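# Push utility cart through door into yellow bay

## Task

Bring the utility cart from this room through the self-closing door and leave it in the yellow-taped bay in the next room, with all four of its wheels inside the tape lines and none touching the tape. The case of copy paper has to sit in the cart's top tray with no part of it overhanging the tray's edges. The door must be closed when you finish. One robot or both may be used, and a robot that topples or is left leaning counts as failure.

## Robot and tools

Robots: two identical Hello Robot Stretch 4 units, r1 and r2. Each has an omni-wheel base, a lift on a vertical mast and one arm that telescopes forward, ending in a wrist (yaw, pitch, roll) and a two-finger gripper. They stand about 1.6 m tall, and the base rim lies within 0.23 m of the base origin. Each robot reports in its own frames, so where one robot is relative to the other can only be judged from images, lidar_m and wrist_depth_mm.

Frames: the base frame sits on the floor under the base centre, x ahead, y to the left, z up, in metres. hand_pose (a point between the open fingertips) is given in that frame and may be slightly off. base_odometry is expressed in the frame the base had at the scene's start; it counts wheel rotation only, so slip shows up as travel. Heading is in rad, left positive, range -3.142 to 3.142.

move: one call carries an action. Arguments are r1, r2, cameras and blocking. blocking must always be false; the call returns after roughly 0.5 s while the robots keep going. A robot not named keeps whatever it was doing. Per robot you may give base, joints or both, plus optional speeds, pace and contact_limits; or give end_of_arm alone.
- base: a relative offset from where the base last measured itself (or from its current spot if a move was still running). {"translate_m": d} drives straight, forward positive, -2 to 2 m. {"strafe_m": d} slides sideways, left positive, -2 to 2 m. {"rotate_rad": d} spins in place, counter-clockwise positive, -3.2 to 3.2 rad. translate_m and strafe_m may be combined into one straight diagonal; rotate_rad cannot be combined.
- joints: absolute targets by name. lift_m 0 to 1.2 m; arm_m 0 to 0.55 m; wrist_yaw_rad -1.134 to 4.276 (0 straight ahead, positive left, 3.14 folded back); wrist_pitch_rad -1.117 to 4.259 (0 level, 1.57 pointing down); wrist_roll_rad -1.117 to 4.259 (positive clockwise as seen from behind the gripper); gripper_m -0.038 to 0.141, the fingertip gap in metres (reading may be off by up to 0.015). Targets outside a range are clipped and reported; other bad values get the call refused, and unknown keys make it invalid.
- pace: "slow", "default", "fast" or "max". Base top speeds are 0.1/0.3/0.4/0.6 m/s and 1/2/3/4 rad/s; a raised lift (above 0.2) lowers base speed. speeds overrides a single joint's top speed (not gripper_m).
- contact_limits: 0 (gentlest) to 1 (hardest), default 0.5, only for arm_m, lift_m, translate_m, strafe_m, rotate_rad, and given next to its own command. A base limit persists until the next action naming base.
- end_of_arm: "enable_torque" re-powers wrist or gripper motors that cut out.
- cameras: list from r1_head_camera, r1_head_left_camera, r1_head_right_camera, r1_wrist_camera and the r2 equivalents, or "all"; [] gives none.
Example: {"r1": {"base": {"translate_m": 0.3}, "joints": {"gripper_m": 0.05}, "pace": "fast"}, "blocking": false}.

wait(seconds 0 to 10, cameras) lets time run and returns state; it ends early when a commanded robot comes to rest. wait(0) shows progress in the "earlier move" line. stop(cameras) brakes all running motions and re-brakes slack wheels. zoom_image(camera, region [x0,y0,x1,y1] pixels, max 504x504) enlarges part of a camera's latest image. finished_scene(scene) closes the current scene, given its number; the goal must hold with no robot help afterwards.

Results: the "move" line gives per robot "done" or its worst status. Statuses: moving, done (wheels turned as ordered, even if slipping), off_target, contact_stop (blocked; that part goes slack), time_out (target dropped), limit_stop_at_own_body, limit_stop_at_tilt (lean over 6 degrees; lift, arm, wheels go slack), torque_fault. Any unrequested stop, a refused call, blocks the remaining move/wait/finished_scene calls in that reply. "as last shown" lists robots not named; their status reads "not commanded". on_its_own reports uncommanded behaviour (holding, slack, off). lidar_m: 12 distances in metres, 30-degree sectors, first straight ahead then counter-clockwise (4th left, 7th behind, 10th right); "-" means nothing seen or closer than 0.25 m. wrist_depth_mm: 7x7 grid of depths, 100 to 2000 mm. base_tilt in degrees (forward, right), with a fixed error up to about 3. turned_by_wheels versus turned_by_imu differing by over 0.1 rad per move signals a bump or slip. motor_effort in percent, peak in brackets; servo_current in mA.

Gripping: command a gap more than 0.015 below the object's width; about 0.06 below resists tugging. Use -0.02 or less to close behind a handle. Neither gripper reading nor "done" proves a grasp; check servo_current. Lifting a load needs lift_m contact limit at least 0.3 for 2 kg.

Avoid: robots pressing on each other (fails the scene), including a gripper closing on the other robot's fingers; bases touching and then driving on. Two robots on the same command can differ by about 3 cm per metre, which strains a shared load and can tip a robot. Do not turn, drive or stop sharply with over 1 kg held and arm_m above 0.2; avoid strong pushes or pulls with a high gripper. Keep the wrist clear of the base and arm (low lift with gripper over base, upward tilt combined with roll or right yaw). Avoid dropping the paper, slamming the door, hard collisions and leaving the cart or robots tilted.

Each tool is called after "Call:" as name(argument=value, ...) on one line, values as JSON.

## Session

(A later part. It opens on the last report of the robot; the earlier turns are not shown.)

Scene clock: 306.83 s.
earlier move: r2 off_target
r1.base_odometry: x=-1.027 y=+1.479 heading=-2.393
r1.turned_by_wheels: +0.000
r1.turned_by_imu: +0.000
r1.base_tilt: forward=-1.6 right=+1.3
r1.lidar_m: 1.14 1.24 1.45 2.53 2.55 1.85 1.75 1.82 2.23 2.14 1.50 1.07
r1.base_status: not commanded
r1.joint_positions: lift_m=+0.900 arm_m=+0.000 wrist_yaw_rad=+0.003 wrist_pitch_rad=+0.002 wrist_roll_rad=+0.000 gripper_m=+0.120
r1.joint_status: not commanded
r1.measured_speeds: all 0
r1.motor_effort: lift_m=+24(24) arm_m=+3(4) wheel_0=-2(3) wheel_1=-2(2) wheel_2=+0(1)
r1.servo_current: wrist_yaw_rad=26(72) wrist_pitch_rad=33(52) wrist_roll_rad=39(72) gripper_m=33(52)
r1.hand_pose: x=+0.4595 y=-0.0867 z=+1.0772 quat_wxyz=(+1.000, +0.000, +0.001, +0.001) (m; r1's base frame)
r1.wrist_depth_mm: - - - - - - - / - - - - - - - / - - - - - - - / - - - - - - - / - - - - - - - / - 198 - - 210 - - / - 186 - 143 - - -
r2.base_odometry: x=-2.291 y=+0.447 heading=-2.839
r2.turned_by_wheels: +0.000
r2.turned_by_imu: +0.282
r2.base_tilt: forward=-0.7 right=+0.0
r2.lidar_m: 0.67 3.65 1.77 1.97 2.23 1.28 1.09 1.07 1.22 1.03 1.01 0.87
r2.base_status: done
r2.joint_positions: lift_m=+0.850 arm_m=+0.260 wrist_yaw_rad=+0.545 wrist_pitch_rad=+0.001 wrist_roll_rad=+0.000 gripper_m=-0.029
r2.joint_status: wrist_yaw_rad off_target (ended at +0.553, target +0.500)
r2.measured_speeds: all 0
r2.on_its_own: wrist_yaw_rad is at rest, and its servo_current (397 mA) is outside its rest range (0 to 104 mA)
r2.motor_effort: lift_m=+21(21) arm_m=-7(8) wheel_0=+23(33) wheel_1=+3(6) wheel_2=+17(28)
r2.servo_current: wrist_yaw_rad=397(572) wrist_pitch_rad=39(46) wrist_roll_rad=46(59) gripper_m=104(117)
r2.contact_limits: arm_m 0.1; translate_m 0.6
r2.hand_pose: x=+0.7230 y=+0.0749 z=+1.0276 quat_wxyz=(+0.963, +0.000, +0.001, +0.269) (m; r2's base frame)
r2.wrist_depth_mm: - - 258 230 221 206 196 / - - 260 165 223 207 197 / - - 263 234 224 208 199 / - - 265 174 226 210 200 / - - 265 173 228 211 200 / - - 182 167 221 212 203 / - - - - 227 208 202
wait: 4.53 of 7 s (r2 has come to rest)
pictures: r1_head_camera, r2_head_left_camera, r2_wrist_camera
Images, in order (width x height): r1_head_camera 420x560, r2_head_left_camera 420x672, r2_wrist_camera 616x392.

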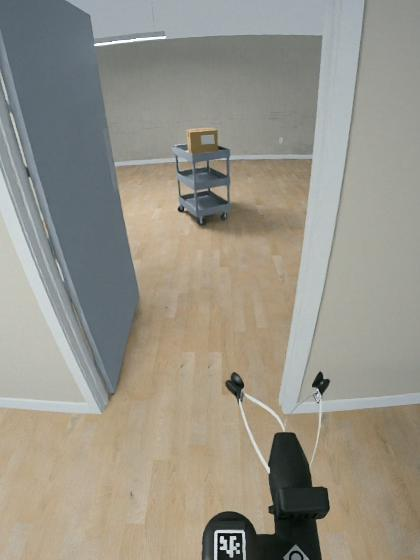

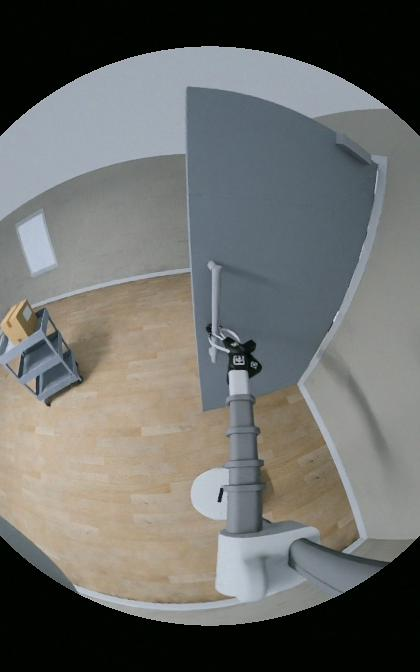

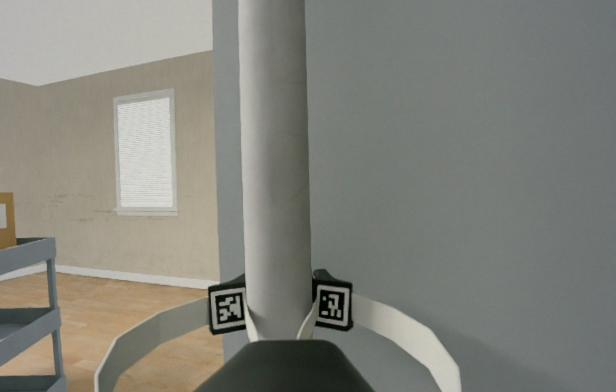

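Call:
move(blocking=false, r2={"base":{"translate_m":-0.14,"strafe_m":-0.04},"joints":{"wrist_yaw_rad":0.55},"pace":"slow","contact_limits":{"translate_m":0.6}}, r1={"base":{"translate_m":1.9,"strafe_m":0.05},"contact_limits":{"translate_m":0.3}}, cameras=[])

Call:
wait(seconds=3, cameras=["r1_head_camera","r2_head_left_camera"])

Call:
wait(seconds=8, cameras=["r1_head_camera","r1_wrist_camera","r1_head_left_camera","r2_head_left_camera"])

Scene clock: 333.20 s.
move: r1 moving; r2 moving
r1.base_odometry: x=-1.050 y=+1.457 heading=-2.393
r1.turned_by_wheels: +0.000
r1.turned_by_imu: +0.000
r1.base_tilt: forward=-1.6 right=+1.3
r1.lidar_m: 3.45 1.20 1.42 2.56 2.60 1.89 1.79 1.87 2.23 2.14 1.43 1.03
r1.base_status: translate_m moving; strafe_m moving
r1.joint_positions: lift_m=+0.900 arm_m=+0.000 wrist_yaw_rad=+0.003 wrist_pitch_rad=+0.002 wrist_roll_rad=+0.000 gripper_m=+0.120
r1.joint_status: not commanded
r1.measured_speeds: translate_m=+0.122 strafe_m=+0.002 rotate_rad=+0.003 lift_m=+0.000 arm_m=+0.000 wrist_yaw_rad=+0.000 wrist_pitch_rad=+0.000 wrist_roll_rad=+0.000
r1.motor_effort: lift_m=+24(24) arm_m=+4(4) wheel_0=+7(7) wheel_1=+5(7) wheel_2=-9(9)
r1.servo_current: wrist_yaw_rad=52(59) wrist_pitch_rad=39(46) wrist_roll_rad=52(59) gripper_m=46(46)
r1.contact_limits: translate_m 0.3
r1.hand_pose: x=+0.4595 y=-0.0867 z=+1.0772 quat_wxyz=(+1.000, +0.000, +0.001, +0.001) (m; r1's base frame)
r1.wrist_depth_mm: - - - - - - - / - - - - - - - / - - - - - - - / - - - - - - - / - - - - - - - / - 198 - - 199 181 - / - 186 - 144 - - -
r2.base_odometry: x=-2.281 y=+0.454 heading=-2.836
r2.turned_by_wheels: +0.003
r2.turned_by_imu: +0.004
r2.base_tilt: forward=-0.6 right=+0.1
r2.lidar_m: 0.66 3.68 1.75 2.00 2.20 1.25 1.09 1.07 1.18 1.02 1.02 0.86
r2.base_status: translate_m moving; strafe_m moving
r2.joint_positions: lift_m=+0.850 arm_m=+0.260 wrist_yaw_rad=+0.563 wrist_pitch_rad=+0.001 wrist_roll_rad=+0.000 gripper_m=-0.029
r2.joint_status: wrist_yaw_rad moving
r2.measured_speeds: translate_m=-0.047 strafe_m=-0.013 rotate_rad=+0.001 lift_m=+0.000 arm_m=+0.000 wrist_yaw_rad=+0.000 wrist_pitch_rad=+0.000 wrist_roll_rad=+0.000
r2.motor_effort: lift_m=+21(21) arm_m=-7(7) wheel_0=+13(24) wheel_1=-1(2) wheel_2=+23(24)
r2.servo_current: wrist_yaw_rad=78(410) wrist_pitch_rad=46(46) wrist_roll_rad=26(59) gripper_m=117(117)
r2.contact_limits: arm_m 0.1; translate_m 0.6
r2.hand_pose: x=+0.7216 y=+0.0799 z=+1.0276 quat_wxyz=(+0.961, +0.000, +0.001, +0.278) (m; r2's base frame)
r2.wrist_depth_mm: - - 262 163 222 207 197 / - - 262 163 225 208 198 / - - - 168 226 209 200 / - - - 169 227 211 200 / - - - 168 229 212 202 / - - 185 167 223 213 202 / - - - - 229 211 204
pictures: none
No camera images: "cameras" was empty.

Scene clock: 335.57 s.
earlier move: r1 moving; r2 done
r1.base_odometry: x=-1.514 y=+1.002 heading=-2.393
r1.turned_by_wheels: +0.000
r1.turned_by_imu: +0.000
r1.base_tilt: forward=-1.6 right=+1.2
r1.lidar_m: 2.78 0.96 0.75 1.34 2.64 2.55 2.42 2.56 2.28 1.44 0.49 0.46
r1.base_status: translate_m moving; strafe_m moving
r1.joint_positions: lift_m=+0.900 arm_m=+0.000 wrist_yaw_rad=+0.002 wrist_pitch_rad=+0.002 wrist_roll_rad=+0.000 gripper_m=+0.120
r1.joint_status: not commanded
r1.measured_speeds: translate_m=+0.300 strafe_m=+0.009 rotate_rad=-0.004 lift_m=+0.000 arm_m=+0.000 wrist_yaw_rad=+0.000 wrist_pitch_rad=+0.000 wrist_roll_rad=+0.000
r1.motor_effort: lift_m=+24(24) arm_m=+3(4) wheel_0=+4(8) wheel_1=+5(8) wheel_2=-5(10)
r1.servo_current: wrist_yaw_rad=52(72) wrist_pitch_rad=39(52) wrist_roll_rad=65(65) gripper_m=39(52)
r1.contact_limits: translate_m 0.3
r1.hand_pose: x=+0.4595 y=-0.0867 z=+1.0772 quat_wxyz=(+1.000, +0.000, +0.001, +0.001) (m; r1's base frame)
r1.wrist_depth_mm: - - - - - - - / - - - - - - - / - - - - - - - / - - - - - - - / - - - - - - - / - - - - 211 - - / - - - 144 - - -
r2.base_odometry: x=-2.170 y=+0.527 heading=-2.838
r2.turned_by_wheels: -0.001
r2.turned_by_imu: +0.002
r2.base_tilt: forward=-0.5 right=+0.1
r2.lidar_m: 0.65 3.78 1.82 2.15 1.92 1.12 0.94 0.95 1.11 1.03 1.02 0.95
r2.base_status: done
r2.joint_positions: lift_m=+0.850 arm_m=+0.260 wrist_yaw_rad=+0.558 wrist_pitch_rad=+0.001 wrist_roll_rad=+0.000 gripper_m=-0.029
r2.joint_status: all done
r2.measured_speeds: all 0
r2.motor_effort: lift_m=+21(21) arm_m=-8(8) wheel_0=+2(24) wheel_1=-5(12) wheel_2=+18(29)
r2.servo_current: wrist_yaw_rad=59(410) wrist_pitch_rad=39(46) wrist_roll_rad=46(59) gripper_m=104(117)
r2.contact_limits: arm_m 0.1; translate_m 0.6
r2.hand_pose: x=+0.7221 y=+0.0786 z=+1.0276 quat_wxyz=(+0.961, +0.000, +0.001, +0.275) (m; r2's base frame)
r2.wrist_depth_mm: - - 253 166 236 226 218 / - - 255 164 236 226 220 / - - 256 167 236 228 221 / - - 257 167 238 229 223 / - - - 168 240 230 224 / - - 185 169 179 231 226 / - - 262 - 240 229 227
wait: 2.37 of 3 s (r2 has come to rest)
pictures: r1_head_camera, r2_head_left_camera
Images, in order (width x height): r1_head_camera 420x560, r2_head_left_camera 420x672.

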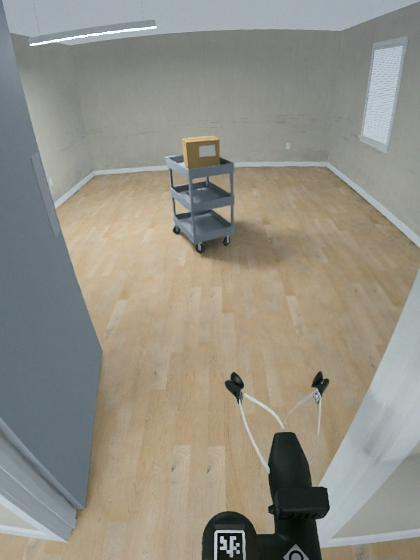

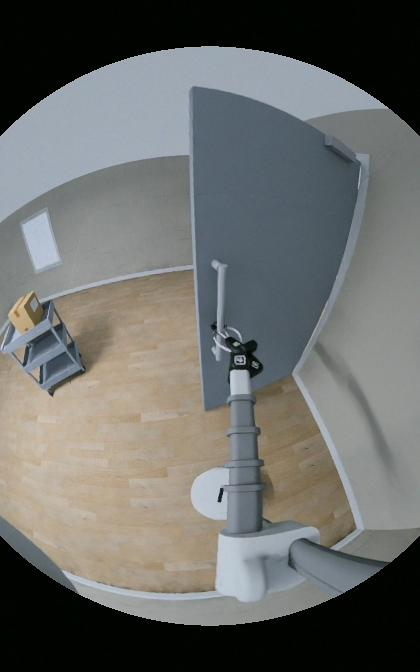

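Scene clock: 340.53 s.
earlier move: r1 done
r1.base_odometry: x=-2.385 y=+0.149 heading=-2.393
r1.turned_by_wheels: +0.000
r1.turned_by_imu: +0.001
r1.base_tilt: forward=-1.6 right=+1.3
r1.lidar_m: 1.58 3.62 0.81 0.71 0.72 0.88 3.79 0.80 1.02 2.21 2.31 3.11
r1.base_status: done
r1.joint_positions: lift_m=+0.900 arm_m=+0.000 wrist_yaw_rad=+0.002 wrist_pitch_rad=+0.002 wrist_roll_rad=+0.000 gripper_m=+0.120
r1.joint_status: not commanded
r1.measured_speeds: all 0
r1.motor_effort: lift_m=+24(24) arm_m=+4(4) wheel_0=+1(8) wheel_1=+1(8) wheel_2=+1(10)
r1.servo_current: wrist_yaw_rad=52(72) wrist_pitch_rad=46(52) wrist_roll_rad=46(72) gripper_m=39(52)
r1.contact_limits: translate_m 0.3
r1.hand_pose: x=+0.4595 y=-0.0867 z=+1.0772 quat_wxyz=(+1.000, +0.000, +0.001, +0.001) (m; r1's base frame)
r1.wrist_depth_mm: - - - - - - - / - - - - - - - / - - - - - - - / - - - - - - - / - - 1576 - - - - / - - 1366 - 213 - - / - - 1808 144 - - -
r2.base_odometry: x=-2.170 y=+0.527 heading=-2.838
r2.turned_by_wheels: +0.000
r2.turned_by_imu: +0.001
r2.base_tilt: forward=-0.6 right=+0.1
r2.lidar_m: 0.68 1.58 1.85 2.16 1.96 1.12 0.96 0.94 1.12 1.04 1.04 0.93
r2.base_status: done
r2.joint_positions: lift_m=+0.850 arm_m=+0.260 wrist_yaw_rad=+0.558 wrist_pitch_rad=+0.001 wrist_roll_rad=+0.000 gripper_m=-0.029
r2.joint_status: all done
r2.measured_speeds: all 0
r2.motor_effort: lift_m=+21(21) arm_m=-8(9) wheel_0=+3(24) wheel_1=-5(12) wheel_2=+17(29)
r2.servo_current: wrist_yaw_rad=52(410) wrist_pitch_rad=46(46) wrist_roll_rad=59(65) gripper_m=111(117)
r2.contact_limits: arm_m 0.1; translate_m 0.6
r2.hand_pose: x=+0.7221 y=+0.0786 z=+1.0276 quat_wxyz=(+0.961, +0.000, +0.001, +0.275) (m; r2's base frame)
r2.wrist_depth_mm: - - 253 166 234 226 218 / - - 255 167 235 227 220 / - - 255 167 236 228 221 / - - 258 167 238 229 223 / - - - 168 240 230 224 / - - 185 169 179 230 224 / - - 260 - 241 229 226
wait: 4.97 of 8 s (r1 has come to rest)
pictures: r1_head_camera, r1_head_left_camera, r1_wrist_camera, r2_head_left_camera
Images, in order (width x height): r1_head_camera 420x560, r1_head_left_camera 420x672, r1_wrist_camera 616x392, r2_head_left_camera 420x672.

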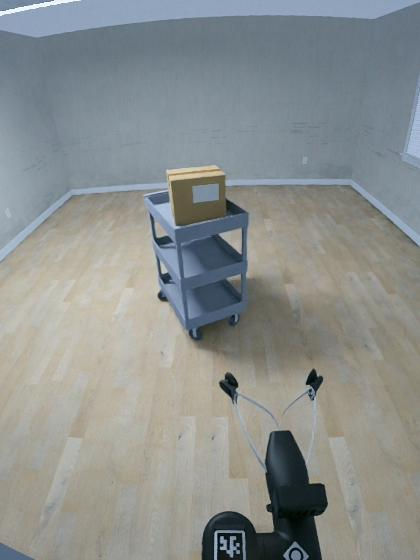

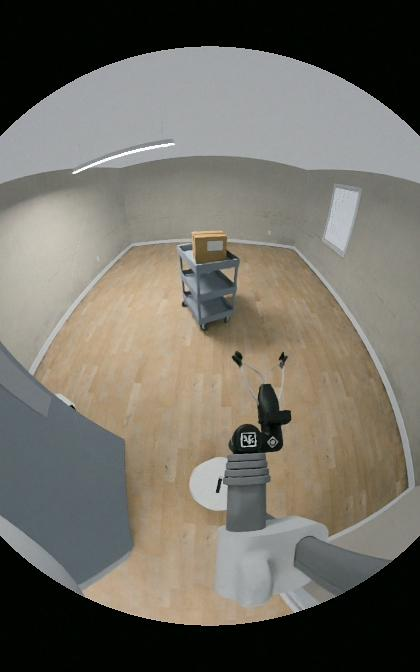

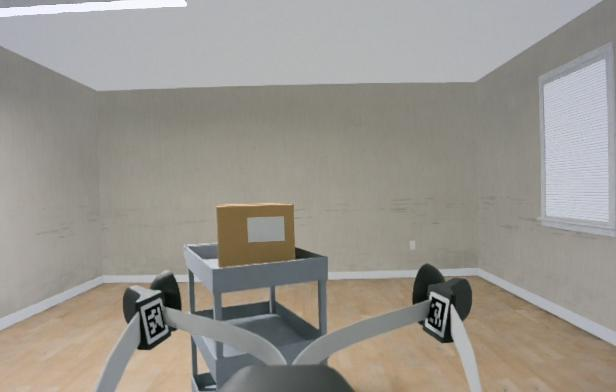

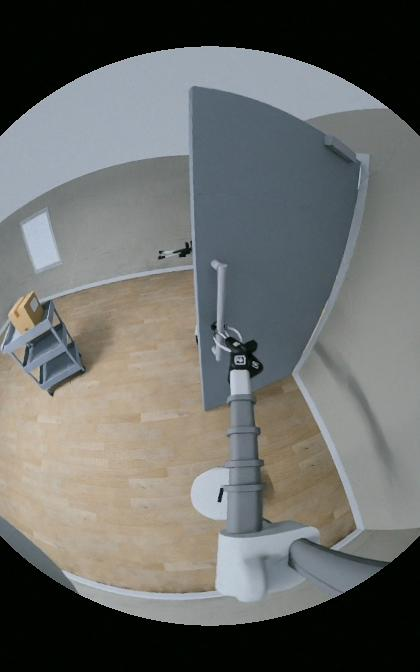

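Call:
zoom_image(camera="r1_head_camera", region=[120, 140, 280, 350])

Call:
zoom_image(camera="r1_wrist_camera", region=[170, 190, 340, 390])

Scaled by 2.400 from the camera's 420x560 image, which has a finer 600x800 frame.

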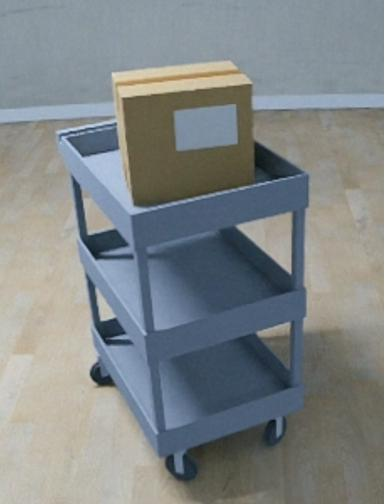

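Scaled by 2.520.

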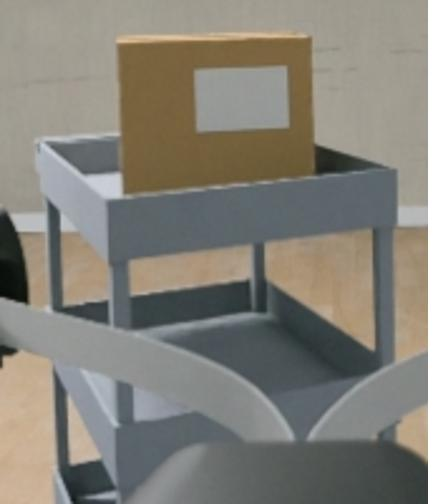

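Call:
move(blocking=false, r1={"base":{"translate_m":0.75,"strafe_m":0.28},"joints":{"lift_m":0.5,"gripper_m":0.13},"contact_limits":{"translate_m":0.3}}, cameras=[])

Call:
wait(seconds=6, cameras=["r1_head_camera","r1_wrist_camera","r1_head_left_camera"])

Scene clock: 384.83 s.
move: r1 moving
r1.base_odometry: x=-2.400 y=+0.119 heading=-2.393
r1.turned_by_wheels: +0.000
r1.turned_by_imu: +0.000
r1.base_tilt: forward=-1.6 right=+1.3
r1.lidar_m: 1.55 3.59 0.82 0.71 0.70 0.89 3.78 0.80 1.06 2.20 2.31 3.12
r1.base_status: translate_m moving; strafe_m moving
r1.joint_positions: lift_m=+0.862 arm_m=+0.000 wrist_yaw_rad=+0.002 wrist_pitch_rad=+0.002 wrist_roll_rad=+0.000 gripper_m=+0.129
r1.joint_status: lift_m moving; gripper_m moving
r1.measured_speeds: translate_m=+0.122 strafe_m=+0.046 rotate_rad=-0.005 lift_m=-0.146 arm_m=+0.000 wrist_yaw_rad=+0.000 wrist_pitch_rad=+0.000 wrist_roll_rad=+0.000
r1.motor_effort: lift_m=+13(22) arm_m=+3(4) wheel_0=+5(5) wheel_1=+8(9) wheel_2=-8(9)
r1.servo_current: wrist_yaw_rad=46(65) wrist_pitch_rad=39(46) wrist_roll_rad=39(59) gripper_m=46(59)
r1.contact_limits: translate_m 0.3
r1.hand_pose: x=+0.4595 y=-0.0867 z=+1.0401 quat_wxyz=(+1.000, +0.000, +0.001, +0.001) (m; r1's base frame)
r1.wrist_depth_mm: - - - - - - - / - - - - - - - / - - - - - - - / - - - - - - - / - - 1499 - - - - / - 211 - - - 197 - / - - 1336 141 - - -
r2: as last shown
r2.turned_by_imu: +0.000
r2.base_tilt: forward=-0.6 right=+0.0
r2.lidar_m: 0.67 1.59 1.86 2.17 1.96 1.11 0.95 0.95 1.12 1.02 1.03 0.92
r2.motor_effort: lift_m=+21(21) arm_m=-8(9) wheel_0=+3(3) wheel_1=-5(5) wheel_2=+18(18)
r2.servo_current: wrist_yaw_rad=72(72) wrist_pitch_rad=33(46) wrist_roll_rad=39(59) gripper_m=111(111)
r2.contact_limits: arm_m 0.1; translate_m 0.6
r2.wrist_depth_mm: - - 253 166 235 225 218 / - - 255 167 236 226 220 / - - 257 167 237 229 222 / - - 258 166 238 229 222 / - - - 167 241 229 224 / - - 185 168 179 230 225 / - - 262 - 240 229 227
pictures: none
No camera images: "cameras" was empty.

Scene clock: 388.43 s.
earlier move: r1 done
r1.base_odometry: x=-2.744 y=-0.567 heading=-2.393
r1.turned_by_wheels: +0.000
r1.turned_by_imu: +0.002
r1.base_tilt: forward=-1.6 right=+1.3
r1.lidar_m: 0.80 3.25 2.35 1.19 0.69 0.73 1.41 1.57 2.08 2.49 2.56 0.97
r1.base_status: done
r1.joint_positions: lift_m=+0.500 arm_m=+0.000 wrist_yaw_rad=+0.002 wrist_pitch_rad=+0.002 wrist_roll_rad=+0.000 gripper_m=+0.130
r1.joint_status: all done
r1.measured_speeds: all 0
r1.motor_effort: lift_m=+13(22) arm_m=+4(4) wheel_0=+1(7) wheel_1=+1(9) wheel_2=+0(10)
r1.servo_current: wrist_yaw_rad=46(72) wrist_pitch_rad=39(52) wrist_roll_rad=39(65) gripper_m=46(59)
r1.contact_limits: translate_m 0.3
r1.hand_pose: x=+0.4595 y=-0.0867 z=+0.6781 quat_wxyz=(+1.000, +0.000, +0.001, +0.001) (m; r1's base frame)
r1.wrist_depth_mm: - - - - - - - / - - - 809 842 - - / - - - 621 - - - / - - - - - - - / - - - 1336 - - - / - 211 - - 189 197 - / 1756 1618 1618 142 1661 1537 1618
r2.base_odometry: x=-2.170 y=+0.527 heading=-2.838
r2.turned_by_wheels: +0.000
r2.turned_by_imu: +0.001
r2.base_tilt: forward=-0.6 right=+0.1
r2.lidar_m: 0.68 1.17 1.58 2.16 1.93 1.14 0.92 0.95 1.13 1.03 1.02 0.95
r2.base_status: not commanded
r2.joint_positions: lift_m=+0.850 arm_m=+0.260 wrist_yaw_rad=+0.558 wrist_pitch_rad=+0.001 wrist_roll_rad=+0.000 gripper_m=-0.029
r2.joint_status: not commanded
r2.measured_speeds: all 0
r2.motor_effort: lift_m=+21(21) arm_m=-9(9) wheel_0=+3(3) wheel_1=-5(6) wheel_2=+18(18)
r2.servo_current: wrist_yaw_rad=59(72) wrist_pitch_rad=39(46) wrist_roll_rad=33(59) gripper_m=104(117)
r2.contact_limits: arm_m 0.1; translate_m 0.6
r2.hand_pose: x=+0.7221 y=+0.0786 z=+1.0276 quat_wxyz=(+0.961, +0.000, +0.001, +0.275) (m; r2's base frame)
r2.wrist_depth_mm: - - 252 166 235 226 218 / - - 254 167 236 227 220 / - - 257 167 236 228 221 / - - 257 167 239 229 223 / - - - 167 240 230 224 / - - 183 169 179 229 224 / - - 262 - 240 229 227
wait: 3.60 of 6 s (r1 has come to rest)
pictures: r1_head_camera, r1_head_left_camera, r1_wrist_camera
Images, in order (width x height): r1_head_camera 420x560, r1_head_left_camera 420x672, r1_wrist_camera 616x392.

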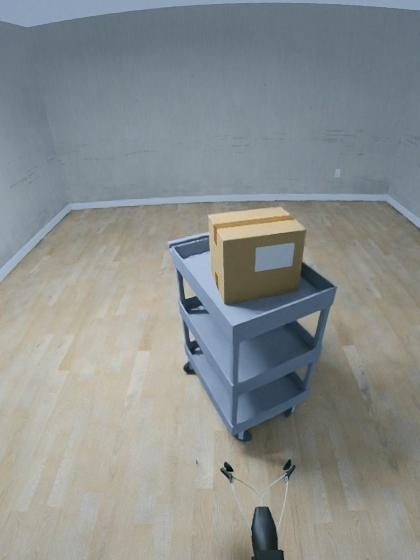

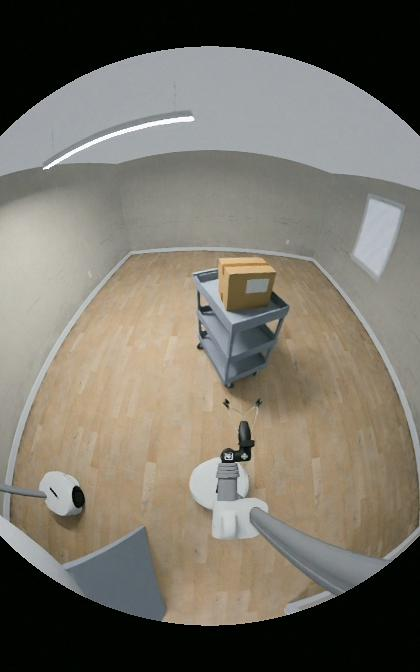

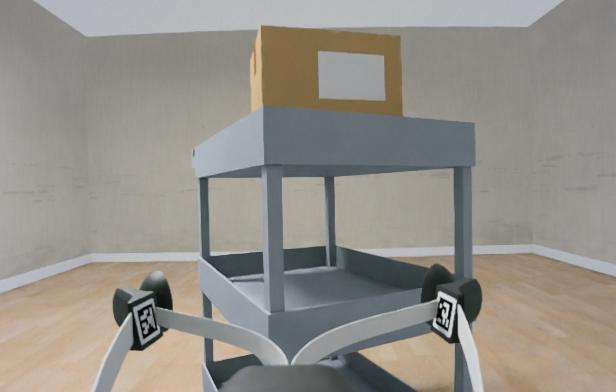

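Call:
move(blocking=false, r1={"base":{"translate_m":0.22,"strafe_m":0.06},"joints":{"arm_m":0.1},"contact_limits":{"translate_m":0.3}}, cameras=[])

Call:
wait(seconds=4, cameras=["r1_wrist_camera"])

Scene clock: 400.20 s.
move: r1 moving
r1.base_odometry: x=-2.761 y=-0.595 heading=-2.393
r1.turned_by_wheels: +0.000
r1.turned_by_imu: +0.000
r1.base_tilt: forward=-1.6 right=+1.2
r1.lidar_m: 0.80 3.20 2.34 1.21 0.68 0.72 1.42 1.60 2.14 2.50 2.59 0.93
r1.base_status: translate_m moving; strafe_m moving
r1.joint_positions: lift_m=+0.500 arm_m=+0.051 wrist_yaw_rad=+0.002 wrist_pitch_rad=+0.002 wrist_roll_rad=+0.000 gripper_m=+0.130
r1.joint_status: arm_m moving
r1.measured_speeds: translate_m=+0.122 strafe_m=+0.035 rotate_rad=-0.004 lift_m=+0.000 arm_m=+0.195 wrist_yaw_rad=+0.000 wrist_pitch_rad=+0.000 wrist_roll_rad=+0.000
r1.motor_effort: lift_m=+13(13) arm_m=+5(7) wheel_0=+5(6) wheel_1=+7(9) wheel_2=-9(9)
r1.servo_current: wrist_yaw_rad=52(59) wrist_pitch_rad=39(52) wrist_roll_rad=52(65) gripper_m=46(46)
r1.contact_limits: translate_m 0.3
r1.hand_pose: x=+0.5102 y=-0.0868 z=+0.6781 quat_wxyz=(+1.000, +0.000, +0.001, +0.001) (m; r1's base frame)
r1.wrist_depth_mm: - - - 750 - - - / - - - 732 - - - / - - 569 580 640 - - / - - - - - - - / - - - - - - - / - 211 185 - 184 197 - / 1808 1618 1078 141 1618 1576 1618
r2: as last shown
r2.turned_by_imu: +0.000
r2.lidar_m: 0.66 1.16 1.58 2.18 1.94 1.11 0.94 0.95 1.12 1.01 1.02 0.92
r2.motor_effort: lift_m=+21(21) arm_m=-9(9) wheel_0=+3(3) wheel_1=-5(5) wheel_2=+18(18)
r2.servo_current: wrist_yaw_rad=52(65) wrist_pitch_rad=39(46) wrist_roll_rad=39(52) gripper_m=104(111)
r2.contact_limits: arm_m 0.1; translate_m 0.6
r2.wrist_depth_mm: - - 252 165 234 225 220 / - - 254 167 235 225 220 / - - 257 167 237 229 222 / - - 257 166 237 229 223 / - - 1008 168 239 230 224 / - 1182 183 169 179 230 225 / - - 260 - 239 229 226
pictures: none
No camera images: "cameras" was empty.

Scene clock: 401.87 s.
earlier move: r1 done
r1.base_odometry: x=-2.864 y=-0.761 heading=-2.392
r1.turned_by_wheels: +0.000
r1.turned_by_imu: +0.001
r1.base_tilt: forward=-1.6 right=+1.3
r1.lidar_m: 0.59 3.13 2.28 2.17 1.07 0.82 1.38 1.82 2.39 2.54 2.63 0.66
r1.base_status: done
r1.joint_positions: lift_m=+0.500 arm_m=+0.100 wrist_yaw_rad=+0.002 wrist_pitch_rad=+0.002 wrist_roll_rad=+0.000 gripper_m=+0.130
r1.joint_status: all done
r1.measured_speeds: all 0
r1.motor_effort: lift_m=+13(13) arm_m=+4(7) wheel_0=+4(7) wheel_1=+3(10) wheel_2=+0(9)
r1.servo_current: wrist_yaw_rad=52(78) wrist_pitch_rad=39(52) wrist_roll_rad=59(65) gripper_m=39(46)
r1.contact_limits: translate_m 0.3
r1.hand_pose: x=+0.5594 y=-0.0868 z=+0.6781 quat_wxyz=(+1.000, +0.000, +0.001, +0.001) (m; r1's base frame)
r1.wrist_depth_mm: - - - 289 488 535 - / - - - 285 312 359 415 / - - 549 315 332 375 433 / - - - - - - - / - - - - - - - / - 211 184 - 189 196 - / 1756 1618 - 142 - - -
r2.base_odometry: x=-2.170 y=+0.527 heading=-2.838
r2.turned_by_wheels: +0.000
r2.turned_by_imu: +0.000
r2.base_tilt: forward=-0.6 right=+0.0
r2.lidar_m: 0.68 1.20 1.23 2.15 1.93 1.12 0.97 0.96 1.11 1.02 1.01 0.94
r2.base_status: not commanded
r2.joint_positions: lift_m=+0.850 arm_m=+0.260 wrist_yaw_rad=+0.558 wrist_pitch_rad=+0.001 wrist_roll_rad=+0.000 gripper_m=-0.029
r2.joint_status: not commanded
r2.measured_speeds: all 0
r2.motor_effort: lift_m=+21(21) arm_m=-8(9) wheel_0=+2(3) wheel_1=-5(5) wheel_2=+18(18)
r2.servo_current: wrist_yaw_rad=52(78) wrist_pitch_rad=46(46) wrist_roll_rad=39(59) gripper_m=111(111)
r2.contact_limits: arm_m 0.1; translate_m 0.6
r2.hand_pose: x=+0.7221 y=+0.0786 z=+1.0276 quat_wxyz=(+0.961, +0.000, +0.001, +0.275) (m; r2's base frame)
r2.wrist_depth_mm: - - 252 165 235 225 220 / - - 256 167 235 226 220 / - - 256 167 236 228 222 / - - 258 166 238 229 222 / - - - 167 240 229 224 / 1098 1042 183 169 178 229 224 / - - 260 - 239 229 226
wait: 1.67 of 4 s (r1 has come to rest)
pictures: r1_wrist_camera
Images, in order (width x height): r1_wrist_camera 616x392.

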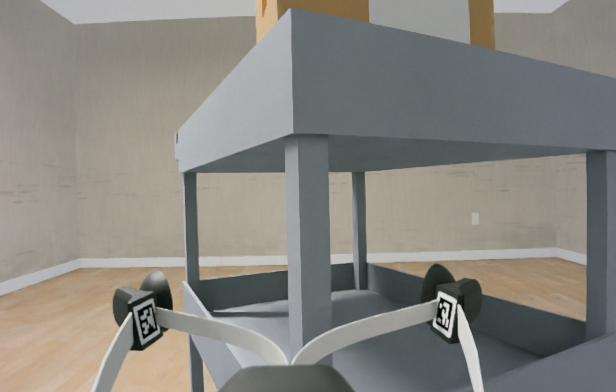

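Call:
move(blocking=false, r1={"base":{"translate_m":0.14},"pace":"slow","contact_limits":{"translate_m":0.2}}, cameras=[])

Call:
wait(seconds=4, cameras=["r1_wrist_camera"])

Call:
move(blocking=false, r1={"joints":{"gripper_m":-0.025}}, cameras=[])

Call:
wait(seconds=4, cameras=["r1_wrist_camera","r1_head_camera","r1_head_left_camera","r2_head_left_camera"])

Scene clock: 410.53 s.
move: r1 moving
r1.base_odometry: x=-2.873 y=-0.769 heading=-2.392
r1.turned_by_wheels: +0.000
r1.turned_by_imu: +0.000
r1.base_tilt: forward=-1.6 right=+1.3
r1.lidar_m: 0.56 3.15 2.28 2.18 1.08 0.81 1.39 1.84 2.43 2.54 2.65 0.65
r1.base_status: translate_m moving
r1.joint_positions: lift_m=+0.500 arm_m=+0.100 wrist_yaw_rad=+0.002 wrist_pitch_rad=+0.002 wrist_roll_rad=+0.000 gripper_m=+0.130
r1.joint_status: not commanded
r1.measured_speeds: translate_m=+0.049 strafe_m=+0.000 rotate_rad=-0.002 lift_m=+0.000 arm_m=+0.000 wrist_yaw_rad=+0.000 wrist_pitch_rad=+0.000 wrist_roll_rad=+0.000
r1.motor_effort: lift_m=+13(13) arm_m=+4(4) wheel_0=+3(7) wheel_1=+4(5) wheel_2=-4(7)
r1.servo_current: wrist_yaw_rad=46(59) wrist_pitch_rad=39(46) wrist_roll_rad=52(65) gripper_m=46(52)
r1.contact_limits: translate_m 0.2
r1.hand_pose: x=+0.5594 y=-0.0868 z=+0.6781 quat_wxyz=(+1.000, +0.000, +0.001, +0.001) (m; r1's base frame)
r1.wrist_depth_mm: - - - 276 314 512 - / - - - 277 301 345 394 / - - 539 303 330 359 415 / - - - - - - - / - - - - - - - / - 209 184 - 188 196 - / 1708 1537 1430 141 - - -
r2: as last shown
r2.base_tilt: forward=-0.5 right=+0.1
r2.lidar_m: 0.68 1.19 1.24 2.12 1.94 1.12 0.96 0.96 1.09 1.01 1.02 0.92
r2.motor_effort: lift_m=+21(21) arm_m=-9(9) wheel_0=+3(3) wheel_1=-5(5) wheel_2=+18(18)
r2.servo_current: wrist_yaw_rad=52(65) wrist_pitch_rad=46(52) wrist_roll_rad=52(52) gripper_m=104(111)
r2.contact_limits: arm_m 0.1; translate_m 0.6
r2.wrist_depth_mm: - - 254 166 234 226 219 / - - 255 167 236 227 220 / - - 257 167 236 228 222 / - - 258 166 238 229 222 / - - - 168 239 230 224 / 1098 1060 184 169 179 229 224 / - - - - 240 229 226
pictures: none
No camera images: "cameras" was empty.

Scene clock: 412.70 s.
earlier move: r1 done
r1.base_odometry: x=-2.967 y=-0.856 heading=-2.392
r1.turned_by_wheels: +0.000
r1.turned_by_imu: +0.000
r1.base_tilt: forward=-1.6 right=+1.3
r1.lidar_m: 0.47 3.12 2.29 2.18 1.20 0.92 1.45 1.94 2.57 2.54 2.62 0.51
r1.base_status: done
r1.joint_positions: lift_m=+0.500 arm_m=+0.100 wrist_yaw_rad=+0.002 wrist_pitch_rad=+0.002 wrist_roll_rad=+0.000 gripper_m=+0.130
r1.joint_status: not commanded
r1.measured_speeds: all 0
r1.motor_effort: lift_m=+13(13) arm_m=+4(4) wheel_0=+3(7) wheel_1=+1(6) wheel_2=-1(7)
r1.servo_current: wrist_yaw_rad=33(59) wrist_pitch_rad=39(52) wrist_roll_rad=59(65) gripper_m=39(52)
r1.contact_limits: translate_m 0.2
r1.hand_pose: x=+0.5594 y=-0.0868 z=+0.6781 quat_wxyz=(+1.000, +0.000, +0.001, +0.001) (m; r1's base frame)
r1.wrist_depth_mm: - - 298 148 164 190 213 / - - 176 147 167 193 219 / - - 309 - 332 340 351 / - - - - - - - / - - - - - - - / - 210 184 - 189 197 - / 1708 1499 - 146 - - -
r2.base_odometry: x=-2.170 y=+0.527 heading=-2.838
r2.turned_by_wheels: +0.000
r2.turned_by_imu: +0.000
r2.base_tilt: forward=-0.6 right=+0.1
r2.lidar_m: 0.67 1.28 1.27 2.16 1.92 1.10 0.95 0.95 1.11 1.00 1.03 0.95
r2.base_status: not commanded
r2.joint_positions: lift_m=+0.850 arm_m=+0.260 wrist_yaw_rad=+0.558 wrist_pitch_rad=+0.001 wrist_roll_rad=+0.000 gripper_m=-0.029
r2.joint_status: not commanded
r2.measured_speeds: all 0
r2.motor_effort: lift_m=+21(21) arm_m=-8(9) wheel_0=+3(3) wheel_1=-5(6) wheel_2=+18(18)
r2.servo_current: wrist_yaw_rad=52(65) wrist_pitch_rad=39(52) wrist_roll_rad=52(59) gripper_m=104(111)
r2.contact_limits: arm_m 0.1; translate_m 0.6
r2.hand_pose: x=+0.7221 y=+0.0786 z=+1.0276 quat_wxyz=(+0.961, +0.000, +0.001, +0.275) (m; r2's base frame)
r2.wrist_depth_mm: - - 254 166 235 225 219 / - - 255 167 236 227 220 / - - 256 167 237 229 221 / - - 259 167 238 229 222 / - - - 168 239 230 224 / 1118 - 186 169 179 230 224 / - - 260 - 241 229 226
wait: 2.17 of 4 s (r1 has come to rest)
pictures: r1_wrist_camera
Images, in order (width x height): r1_wrist_camera 616x392.

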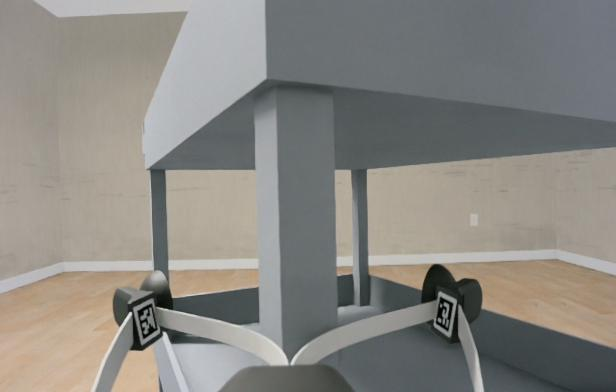

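Scene clock: 413.20 s.
move: r1 moving
r1.base_odometry: x=-2.967 y=-0.856 heading=-2.392
r1.turned_by_wheels: +0.000
r1.turned_by_imu: +0.000
r1.base_tilt: forward=-1.6 right=+1.2
r1.lidar_m: 0.46 3.14 2.29 2.19 1.24 0.91 1.45 1.95 2.60 2.54 2.64 0.51
r1.base_status: not commanded
r1.joint_positions: lift_m=+0.500 arm_m=+0.100 wrist_yaw_rad=+0.002 wrist_pitch_rad=+0.002 wrist_roll_rad=+0.000 gripper_m=+0.117
r1.joint_status: gripper_m moving
r1.measured_speeds: all 0
r1.motor_effort: lift_m=+13(13) arm_m=+4(4) wheel_0=+3(3) wheel_1=+1(1) wheel_2=-1(1)
r1.servo_current: wrist_yaw_rad=52(65) wrist_pitch_rad=46(52) wrist_roll_rad=33(78) gripper_m=78(85)
r1.contact_limits: translate_m 0.2
r1.hand_pose: x=+0.5594 y=-0.0868 z=+0.6781 quat_wxyz=(+1.000, +0.000, +0.001, +0.001) (m; r1's base frame)
r1.wrist_depth_mm: - - 298 148 165 190 214 / - - 176 147 168 194 219 / - - 306 - 332 342 349 / - - - - - - - / - - - - - - - / - - 212 - 189 544 - / 1708 1499 - 143 - - -
r2: as last shown
r2.base_tilt: forward=-0.6 right=+0.0
r2.lidar_m: 0.66 1.28 1.28 2.14 1.92 1.12 0.95 0.95 1.12 1.02 1.00 0.95
r2.motor_effort: lift_m=+21(21) arm_m=-8(9) wheel_0=+3(3) wheel_1=-5(5) wheel_2=+18(18)
r2.servo_current: wrist_yaw_rad=65(65) wrist_pitch_rad=39(46) wrist_roll_rad=46(59) gripper_m=104(111)
r2.contact_limits: arm_m 0.1; translate_m 0.6
r2.wrist_depth_mm: - - 253 165 234 225 219 / - - 254 167 236 226 220 / - - 257 167 236 227 222 / - - 258 166 238 229 222 / - - - 168 241 230 224 / 1118 - 185 169 179 229 225 / - - 262 - 241 229 226
pictures: none
No camera images: "cameras" was empty.

Scene clock: 415.03 s.
earlier move: r1 done
r1.base_odometry: x=-2.967 y=-0.856 heading=-2.392
r1.turned_by_wheels: +0.000
r1.turned_by_imu: +0.000
r1.base_tilt: forward=-1.6 right=+1.2
r1.lidar_m: 0.47 3.15 2.26 2.17 1.23 0.94 1.43 1.97 2.61 2.53 2.63 0.54
r1.base_status: not commanded
r1.joint_positions: lift_m=+0.500 arm_m=+0.100 wrist_yaw_rad=+0.002 wrist_pitch_rad=+0.002 wrist_roll_rad=+0.000 gripper_m=-0.024
r1.joint_status: all done
r1.measured_speeds: all 0
r1.motor_effort: lift_m=+13(13) arm_m=+4(4) wheel_0=+3(3) wheel_1=+1(2) wheel_2=-1(1)
r1.servo_current: wrist_yaw_rad=52(65) wrist_pitch_rad=39(52) wrist_roll_rad=52(78) gripper_m=59(143)
r1.contact_limits: translate_m 0.2
r1.hand_pose: x=+0.5594 y=-0.0868 z=+0.6781 quat_wxyz=(+1.000, +0.000, +0.001, +0.001) (m; r1's base frame)
r1.wrist_depth_mm: - - - 149 166 191 216 / - - 172 150 167 193 222 / - - 303 - 332 340 351 / - - - - - - - / - - - - - - - / - - 183 183 179 - - / 1756 1499 162 126 145 - -
r2.base_odometry: x=-2.170 y=+0.527 heading=-2.838
r2.turned_by_wheels: +0.000
r2.turned_by_imu: +0.000
r2.base_tilt: forward=-0.6 right=+0.0
r2.lidar_m: 0.67 1.27 1.26 2.15 1.94 1.12 0.95 0.93 1.11 1.03 1.04 0.92
r2.base_status: not commanded
r2.joint_positions: lift_m=+0.850 arm_m=+0.260 wrist_yaw_rad=+0.558 wrist_pitch_rad=+0.001 wrist_roll_rad=+0.000 gripper_m=-0.029
r2.joint_status: not commanded
r2.measured_speeds: all 0
r2.motor_effort: lift_m=+21(21) arm_m=-9(9) wheel_0=+3(3) wheel_1=-5(6) wheel_2=+18(18)
r2.servo_current: wrist_yaw_rad=65(65) wrist_pitch_rad=39(46) wrist_roll_rad=46(59) gripper_m=98(117)
r2.contact_limits: arm_m 0.1; translate_m 0.6
r2.hand_pose: x=+0.7221 y=+0.0786 z=+1.0276 quat_wxyz=(+0.961, +0.000, +0.001, +0.275) (m; r2's base frame)
r2.wrist_depth_mm: - - 252 166 235 226 220 / - - 254 167 236 227 220 / - - 257 167 237 229 222 / - - 257 166 237 229 222 / - - - 168 239 230 225 / 1098 - 185 169 179 229 225 / - - 260 - 240 229 226
wait: 1.83 of 4 s (r1 has come to rest)
pictures: r1_head_camera, r1_head_left_camera, r1_wrist_camera, r2_head_left_camera
Images, in order (width x height): r1_head_camera 420x560, r1_head_left_camera 420x672, r1_wrist_camera 616x392, r2_head_left_camera 420x672.

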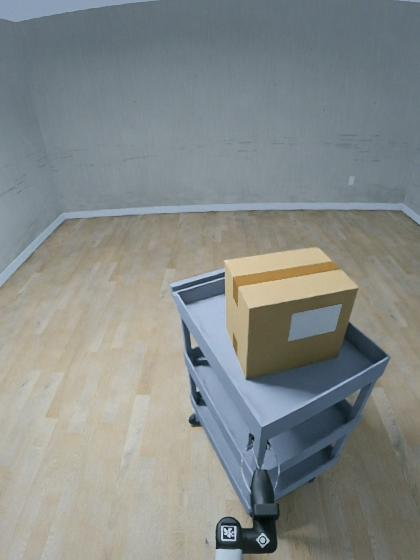

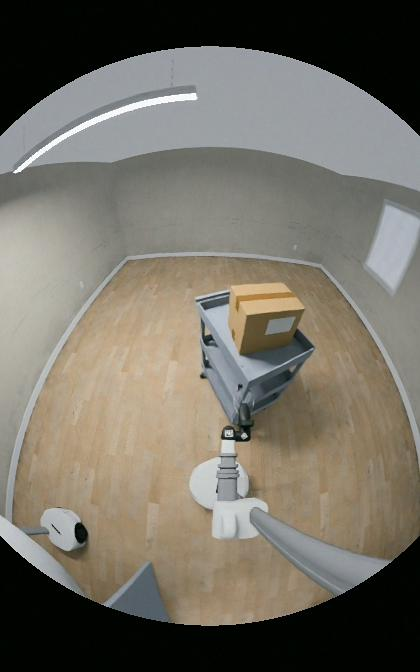

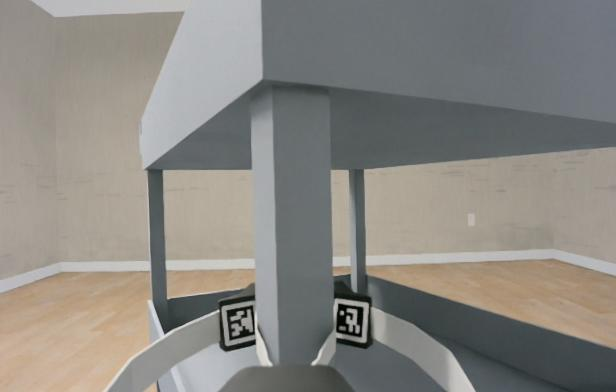

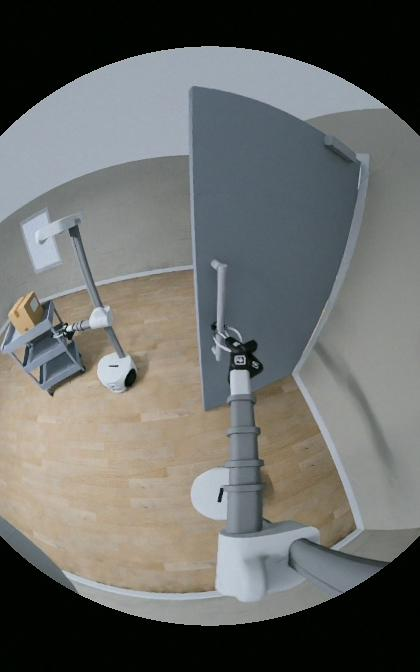

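Call:
move(blocking=false, r1={"base":{"translate_m":-0.9,"strafe_m":-0.25},"contact_limits":{"translate_m":0.6}}, cameras=[])

Call:
wait(seconds=7, cameras=["r1_wrist_camera","r1_head_camera","r1_head_left_camera","r2_head_left_camera"])

Scene clock: 426.50 s.
move: r1 moving
r1.base_odometry: x=-2.950 y=-0.828 heading=-2.392
r1.turned_by_wheels: +0.000
r1.turned_by_imu: -0.004
r1.base_tilt: forward=-1.5 right=+1.3
r1.lidar_m: 0.48 3.16 2.30 2.19 1.20 0.92 1.45 1.92 2.58 2.54 2.61 0.51
r1.base_status: translate_m moving; strafe_m moving
r1.joint_positions: lift_m=+0.500 arm_m=+0.100 wrist_yaw_rad=+0.004 wrist_pitch_rad=+0.002 wrist_roll_rad=+0.000 gripper_m=-0.024
r1.joint_status: not commanded
r1.measured_speeds: translate_m=-0.122 strafe_m=-0.036 rotate_rad=-0.014 lift_m=+0.000 arm_m=+0.000 wrist_yaw_rad=+0.000 wrist_pitch_rad=+0.000 wrist_roll_rad=+0.000
r1.motor_effort: lift_m=+13(13) arm_m=-7(7) wheel_0=-11(11) wheel_1=-8(9) wheel_2=+21(21)
r1.servo_current: wrist_yaw_rad=59(65) wrist_pitch_rad=46(52) wrist_roll_rad=52(65) gripper_m=52(65)
r1.contact_limits: translate_m 0.6
r1.hand_pose: x=+0.5599 y=-0.0862 z=+0.6780 quat_wxyz=(+1.000, +0.000, +0.001, +0.002) (m; r1's base frame)
r1.wrist_depth_mm: - - 294 162 181 208 238 / - - 227 164 182 208 232 / - - 310 - 343 362 384 / - - - - - - - / - - - - - - - / - - 185 183 180 - - / 1708 1661 159 137 148 - -
r2: as last shown
r2.base_tilt: forward=-0.5 right=+0.1
r2.lidar_m: 0.68 1.25 1.27 2.14 1.94 1.13 0.95 0.94 1.09 1.03 1.03 0.94
r2.motor_effort: lift_m=+21(21) arm_m=-9(9) wheel_0=+3(3) wheel_1=-5(5) wheel_2=+18(18)
r2.servo_current: wrist_yaw_rad=52(72) wrist_pitch_rad=39(46) wrist_roll_rad=52(59) gripper_m=104(111)
r2.contact_limits: arm_m 0.1; translate_m 0.6
r2.wrist_depth_mm: - - 254 165 235 225 219 / - - 256 167 236 226 220 / - - 257 167 237 228 222 / - - 257 167 238 229 223 / - - - 167 241 230 224 / 1160 - 186 169 179 230 225 / - - 260 - 240 229 225
pictures: none
No camera images: "cameras" was empty.

Scene clock: 430.57 s.
earlier move: r1 done
r1.base_odometry: x=-2.478 y=-0.060 heading=-2.392
r1.turned_by_wheels: +0.000
r1.turned_by_imu: +0.002
r1.base_tilt: forward=-1.6 right=+1.2
r1.lidar_m: 0.48 0.75 2.51 0.67 0.68 0.78 3.97 1.03 1.32 2.29 2.37 0.61
r1.base_status: done
r1.joint_positions: lift_m=+0.500 arm_m=+0.100 wrist_yaw_rad=+0.004 wrist_pitch_rad=+0.002 wrist_roll_rad=+0.000 gripper_m=-0.024
r1.joint_status: not commanded
r1.measured_speeds: all 0
r1.motor_effort: lift_m=+13(14) arm_m=+4(7) wheel_0=+0(11) wheel_1=-1(12) wheel_2=+2(21)
r1.servo_current: wrist_yaw_rad=52(72) wrist_pitch_rad=52(52) wrist_roll_rad=59(78) gripper_m=52(65)
r1.contact_limits: translate_m 0.6
r1.hand_pose: x=+0.5596 y=-0.0862 z=+0.6780 quat_wxyz=(+1.000, +0.000, +0.001, +0.002) (m; r1's base frame)
r1.wrist_depth_mm: - - - 165 225 - - / - 219 180 171 225 353 - / 364 289 303 - 332 424 - / - - - - - - - / - - - - - - - / - - 182 183 609 - - / - 137 161 - 148 - 1537
r2.base_odometry: x=-2.170 y=+0.527 heading=-2.838
r2.turned_by_wheels: +0.000
r2.turned_by_imu: +0.001
r2.base_tilt: forward=-0.6 right=+0.1
r2.lidar_m: 0.65 1.34 1.34 4.77 1.96 1.11 0.94 0.95 1.10 1.05 1.01 0.93
r2.base_status: not commanded
r2.joint_positions: lift_m=+0.850 arm_m=+0.260 wrist_yaw_rad=+0.558 wrist_pitch_rad=+0.001 wrist_roll_rad=+0.000 gripper_m=-0.029
r2.joint_status: not commanded
r2.measured_speeds: all 0
r2.motor_effort: lift_m=+21(21) arm_m=-8(9) wheel_0=+2(3) wheel_1=-5(6) wheel_2=+18(18)
r2.servo_current: wrist_yaw_rad=46(72) wrist_pitch_rad=39(46) wrist_roll_rad=46(59) gripper_m=104(117)
r2.contact_limits: arm_m 0.1; translate_m 0.6
r2.hand_pose: x=+0.7221 y=+0.0786 z=+1.0276 quat_wxyz=(+0.961, +0.000, +0.001, +0.275) (m; r2's base frame)
r2.wrist_depth_mm: - - 252 166 235 225 220 / - - 255 167 236 226 220 / - - 257 167 236 228 221 / - - 258 166 238 229 223 / - 1098 257 168 240 230 224 / - - 183 169 178 230 224 / 1229 122 - - 239 229 226
wait: 4.07 of 7 s (r1 has come to rest)
pictures: r1_head_camera, r1_head_left_camera, r1_wrist_camera, r2_head_left_camera
Images, in order (width x height): r1_head_camera 420x560, r1_head_left_camera 420x672, r1_wrist_camera 616x392, r2_head_left_camera 420x672.

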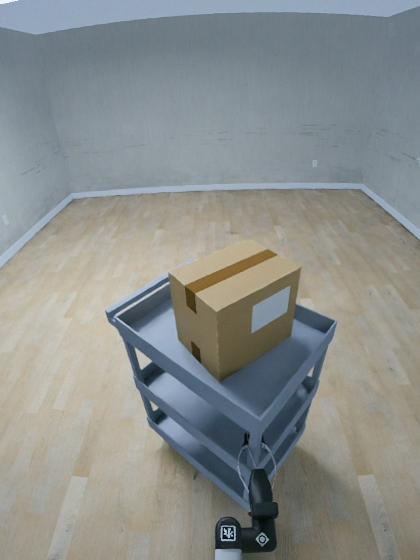

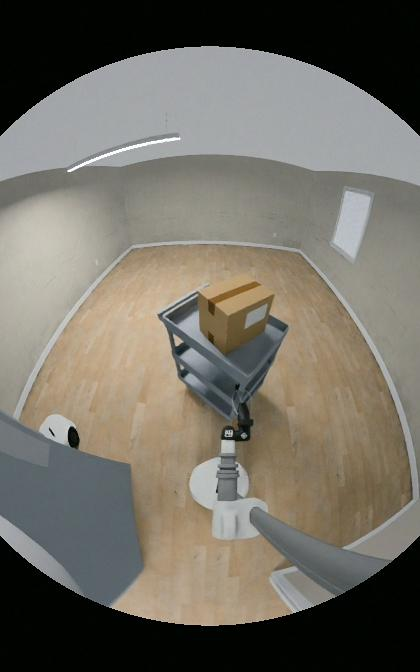

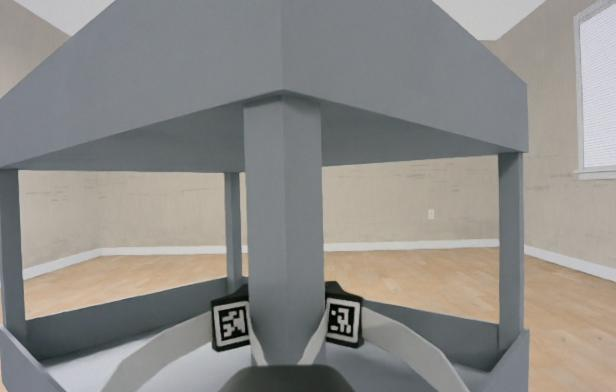

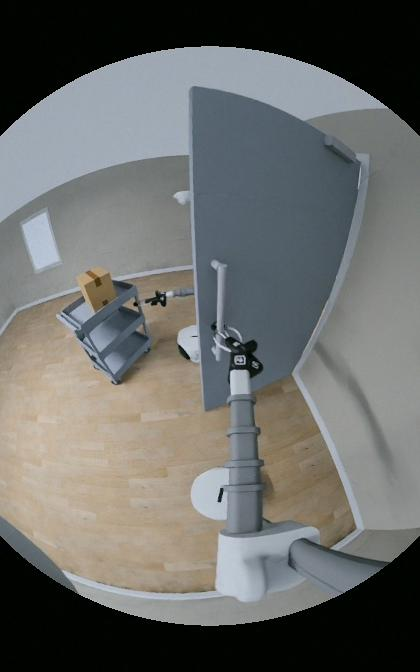

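Call:
move(blocking=false, r1={"base":{"translate_m":-0.5,"strafe_m":0.13},"contact_limits":{"translate_m":0.5}}, cameras=[])

Call:
wait(seconds=5, cameras=["r1_head_camera","r1_head_left_camera","r1_head_right_camera"])

Scene clock: 447.40 s.
move: r1 moving
r1.base_odometry: x=-2.450 y=-0.044 heading=-2.392
r1.turned_by_wheels: +0.000
r1.turned_by_imu: -0.001
r1.base_tilt: forward=-1.6 right=+1.3
r1.lidar_m: 0.49 0.74 2.50 0.66 0.64 0.80 3.97 0.99 1.28 2.30 2.40 0.59
r1.base_status: translate_m moving; strafe_m moving
r1.joint_positions: lift_m=+0.500 arm_m=+0.100 wrist_yaw_rad=+0.003 wrist_pitch_rad=+0.002 wrist_roll_rad=+0.000 gripper_m=-0.024
r1.joint_status: not commanded
r1.measured_speeds: translate_m=-0.120 strafe_m=+0.033 rotate_rad=+0.001 lift_m=+0.000 arm_m=+0.000 wrist_yaw_rad=-0.014 wrist_pitch_rad=+0.000 wrist_roll_rad=+0.000
r1.motor_effort: lift_m=+13(14) arm_m=-4(4) wheel_0=-9(10) wheel_1=-6(7) wheel_2=+11(17)
r1.servo_current: wrist_yaw_rad=65(65) wrist_pitch_rad=46(46) wrist_roll_rad=39(59) gripper_m=59(59)
r1.contact_limits: translate_m 0.5
r1.hand_pose: x=+0.5596 y=-0.0866 z=+0.6780 quat_wxyz=(+1.000, +0.000, +0.001, +0.001) (m; r1's base frame)
r1.wrist_depth_mm: - - - 160 220 - - / - - 193 165 220 351 - / 394 286 304 - 330 427 - / - - - 182 - - - / - - - 182 - - - / - - 186 183 182 - - / - 137 160 141 148 - 1618
r2: as last shown
r2.turned_by_imu: +0.000
r2.base_tilt: forward=-0.6 right=+0.0
r2.lidar_m: 0.66 1.35 1.35 4.79 1.96 1.14 0.94 0.93 1.13 1.03 1.02 0.91
r2.motor_effort: lift_m=+21(21) arm_m=-8(8) wheel_0=+3(3) wheel_1=-5(6) wheel_2=+18(18)
r2.servo_current: wrist_yaw_rad=59(65) wrist_pitch_rad=39(46) wrist_roll_rad=46(59) gripper_m=111(111)
r2.contact_limits: arm_m 0.1; translate_m 0.6
r2.wrist_depth_mm: - - 254 165 235 226 219 / - - 256 167 235 227 220 / - - 256 167 236 228 221 / - - 258 166 238 229 223 / - 1118 259 167 239 230 224 / - - 183 169 179 230 225 / - 122 - - 239 228 227
pictures: none
No camera images: "cameras" was empty.

Scene clock: 450.07 s.
earlier move: r1 done
r1.base_odometry: x=-2.024 y=+0.185 heading=-2.393
r1.turned_by_wheels: +0.000
r1.turned_by_imu: -0.001
r1.base_tilt: forward=-1.6 right=+1.3
r1.lidar_m: 0.47 3.31 0.52 0.43 0.45 0.56 3.45 3.52 0.71 1.68 2.52 0.54
r1.base_status: done
r1.joint_positions: lift_m=+0.500 arm_m=+0.100 wrist_yaw_rad=-0.001 wrist_pitch_rad=+0.002 wrist_roll_rad=+0.000 gripper_m=-0.024
r1.joint_status: not commanded
r1.measured_speeds: all 0
r1.motor_effort: lift_m=+13(14) arm_m=-3(4) wheel_0=-4(18) wheel_1=-2(8) wheel_2=+0(17)
r1.servo_current: wrist_yaw_rad=26(65) wrist_pitch_rad=39(52) wrist_roll_rad=65(65) gripper_m=59(65)
r1.contact_limits: translate_m 0.5
r1.hand_pose: x=+0.5592 y=-0.0877 z=+0.6780 quat_wxyz=(+1.000, +0.000, +0.001, -0.001) (m; r1's base frame)
r1.wrist_depth_mm: - - - 162 191 231 289 / - - 191 166 191 232 286 / - 517 304 - 330 345 351 / - - - - - - - / - - - 177 - - - / - - 185 184 180 - - / 1756 609 160 143 147 - -
r2.base_odometry: x=-2.170 y=+0.527 heading=-2.838
r2.turned_by_wheels: +0.000
r2.turned_by_imu: +0.000
r2.base_tilt: forward=-0.6 right=+0.1
r2.lidar_m: 0.65 1.20 4.42 4.77 1.93 1.10 0.94 0.94 1.14 1.04 1.02 0.93
r2.base_status: not commanded
r2.joint_positions: lift_m=+0.850 arm_m=+0.260 wrist_yaw_rad=+0.558 wrist_pitch_rad=+0.001 wrist_roll_rad=+0.000 gripper_m=-0.029
r2.joint_status: not commanded
r2.measured_speeds: all 0
r2.motor_effort: lift_m=+21(21) arm_m=-9(9) wheel_0=+2(3) wheel_1=-5(6) wheel_2=+18(18)
r2.servo_current: wrist_yaw_rad=59(65) wrist_pitch_rad=39(46) wrist_roll_rad=39(65) gripper_m=104(111)
r2.contact_limits: arm_m 0.1; translate_m 0.6
r2.hand_pose: x=+0.7221 y=+0.0786 z=+1.0276 quat_wxyz=(+0.961, +0.000, +0.001, +0.275) (m; r2's base frame)
r2.wrist_depth_mm: - - 254 165 235 226 219 / - - 255 167 235 226 220 / - - 256 167 236 228 221 / - - 258 167 238 229 222 / - - 258 168 240 229 224 / - - 182 169 179 229 225 / - - - - 241 229 227
wait: 2.67 of 5 s (r1 has come to rest)
pictures: r1_head_camera, r1_head_left_camera, r1_head_right_camera
Images, in order (width x height): r1_head_camera 420x560, r1_head_left_camera 420x672, r1_head_right_camera 420x672.

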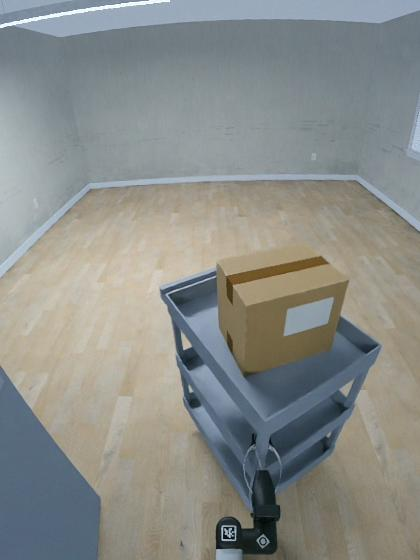

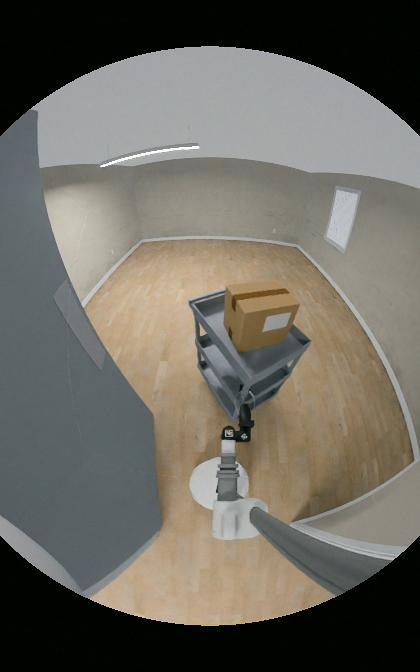

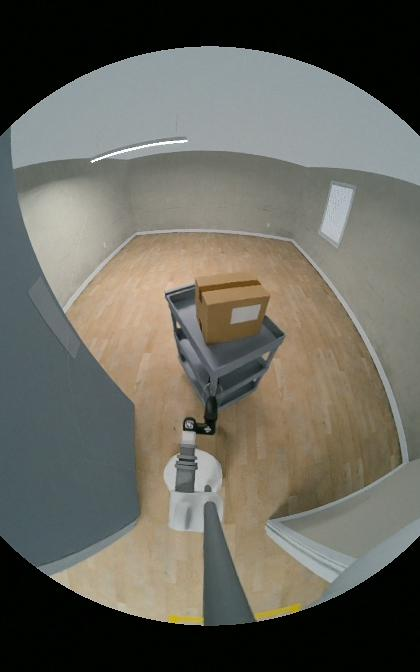

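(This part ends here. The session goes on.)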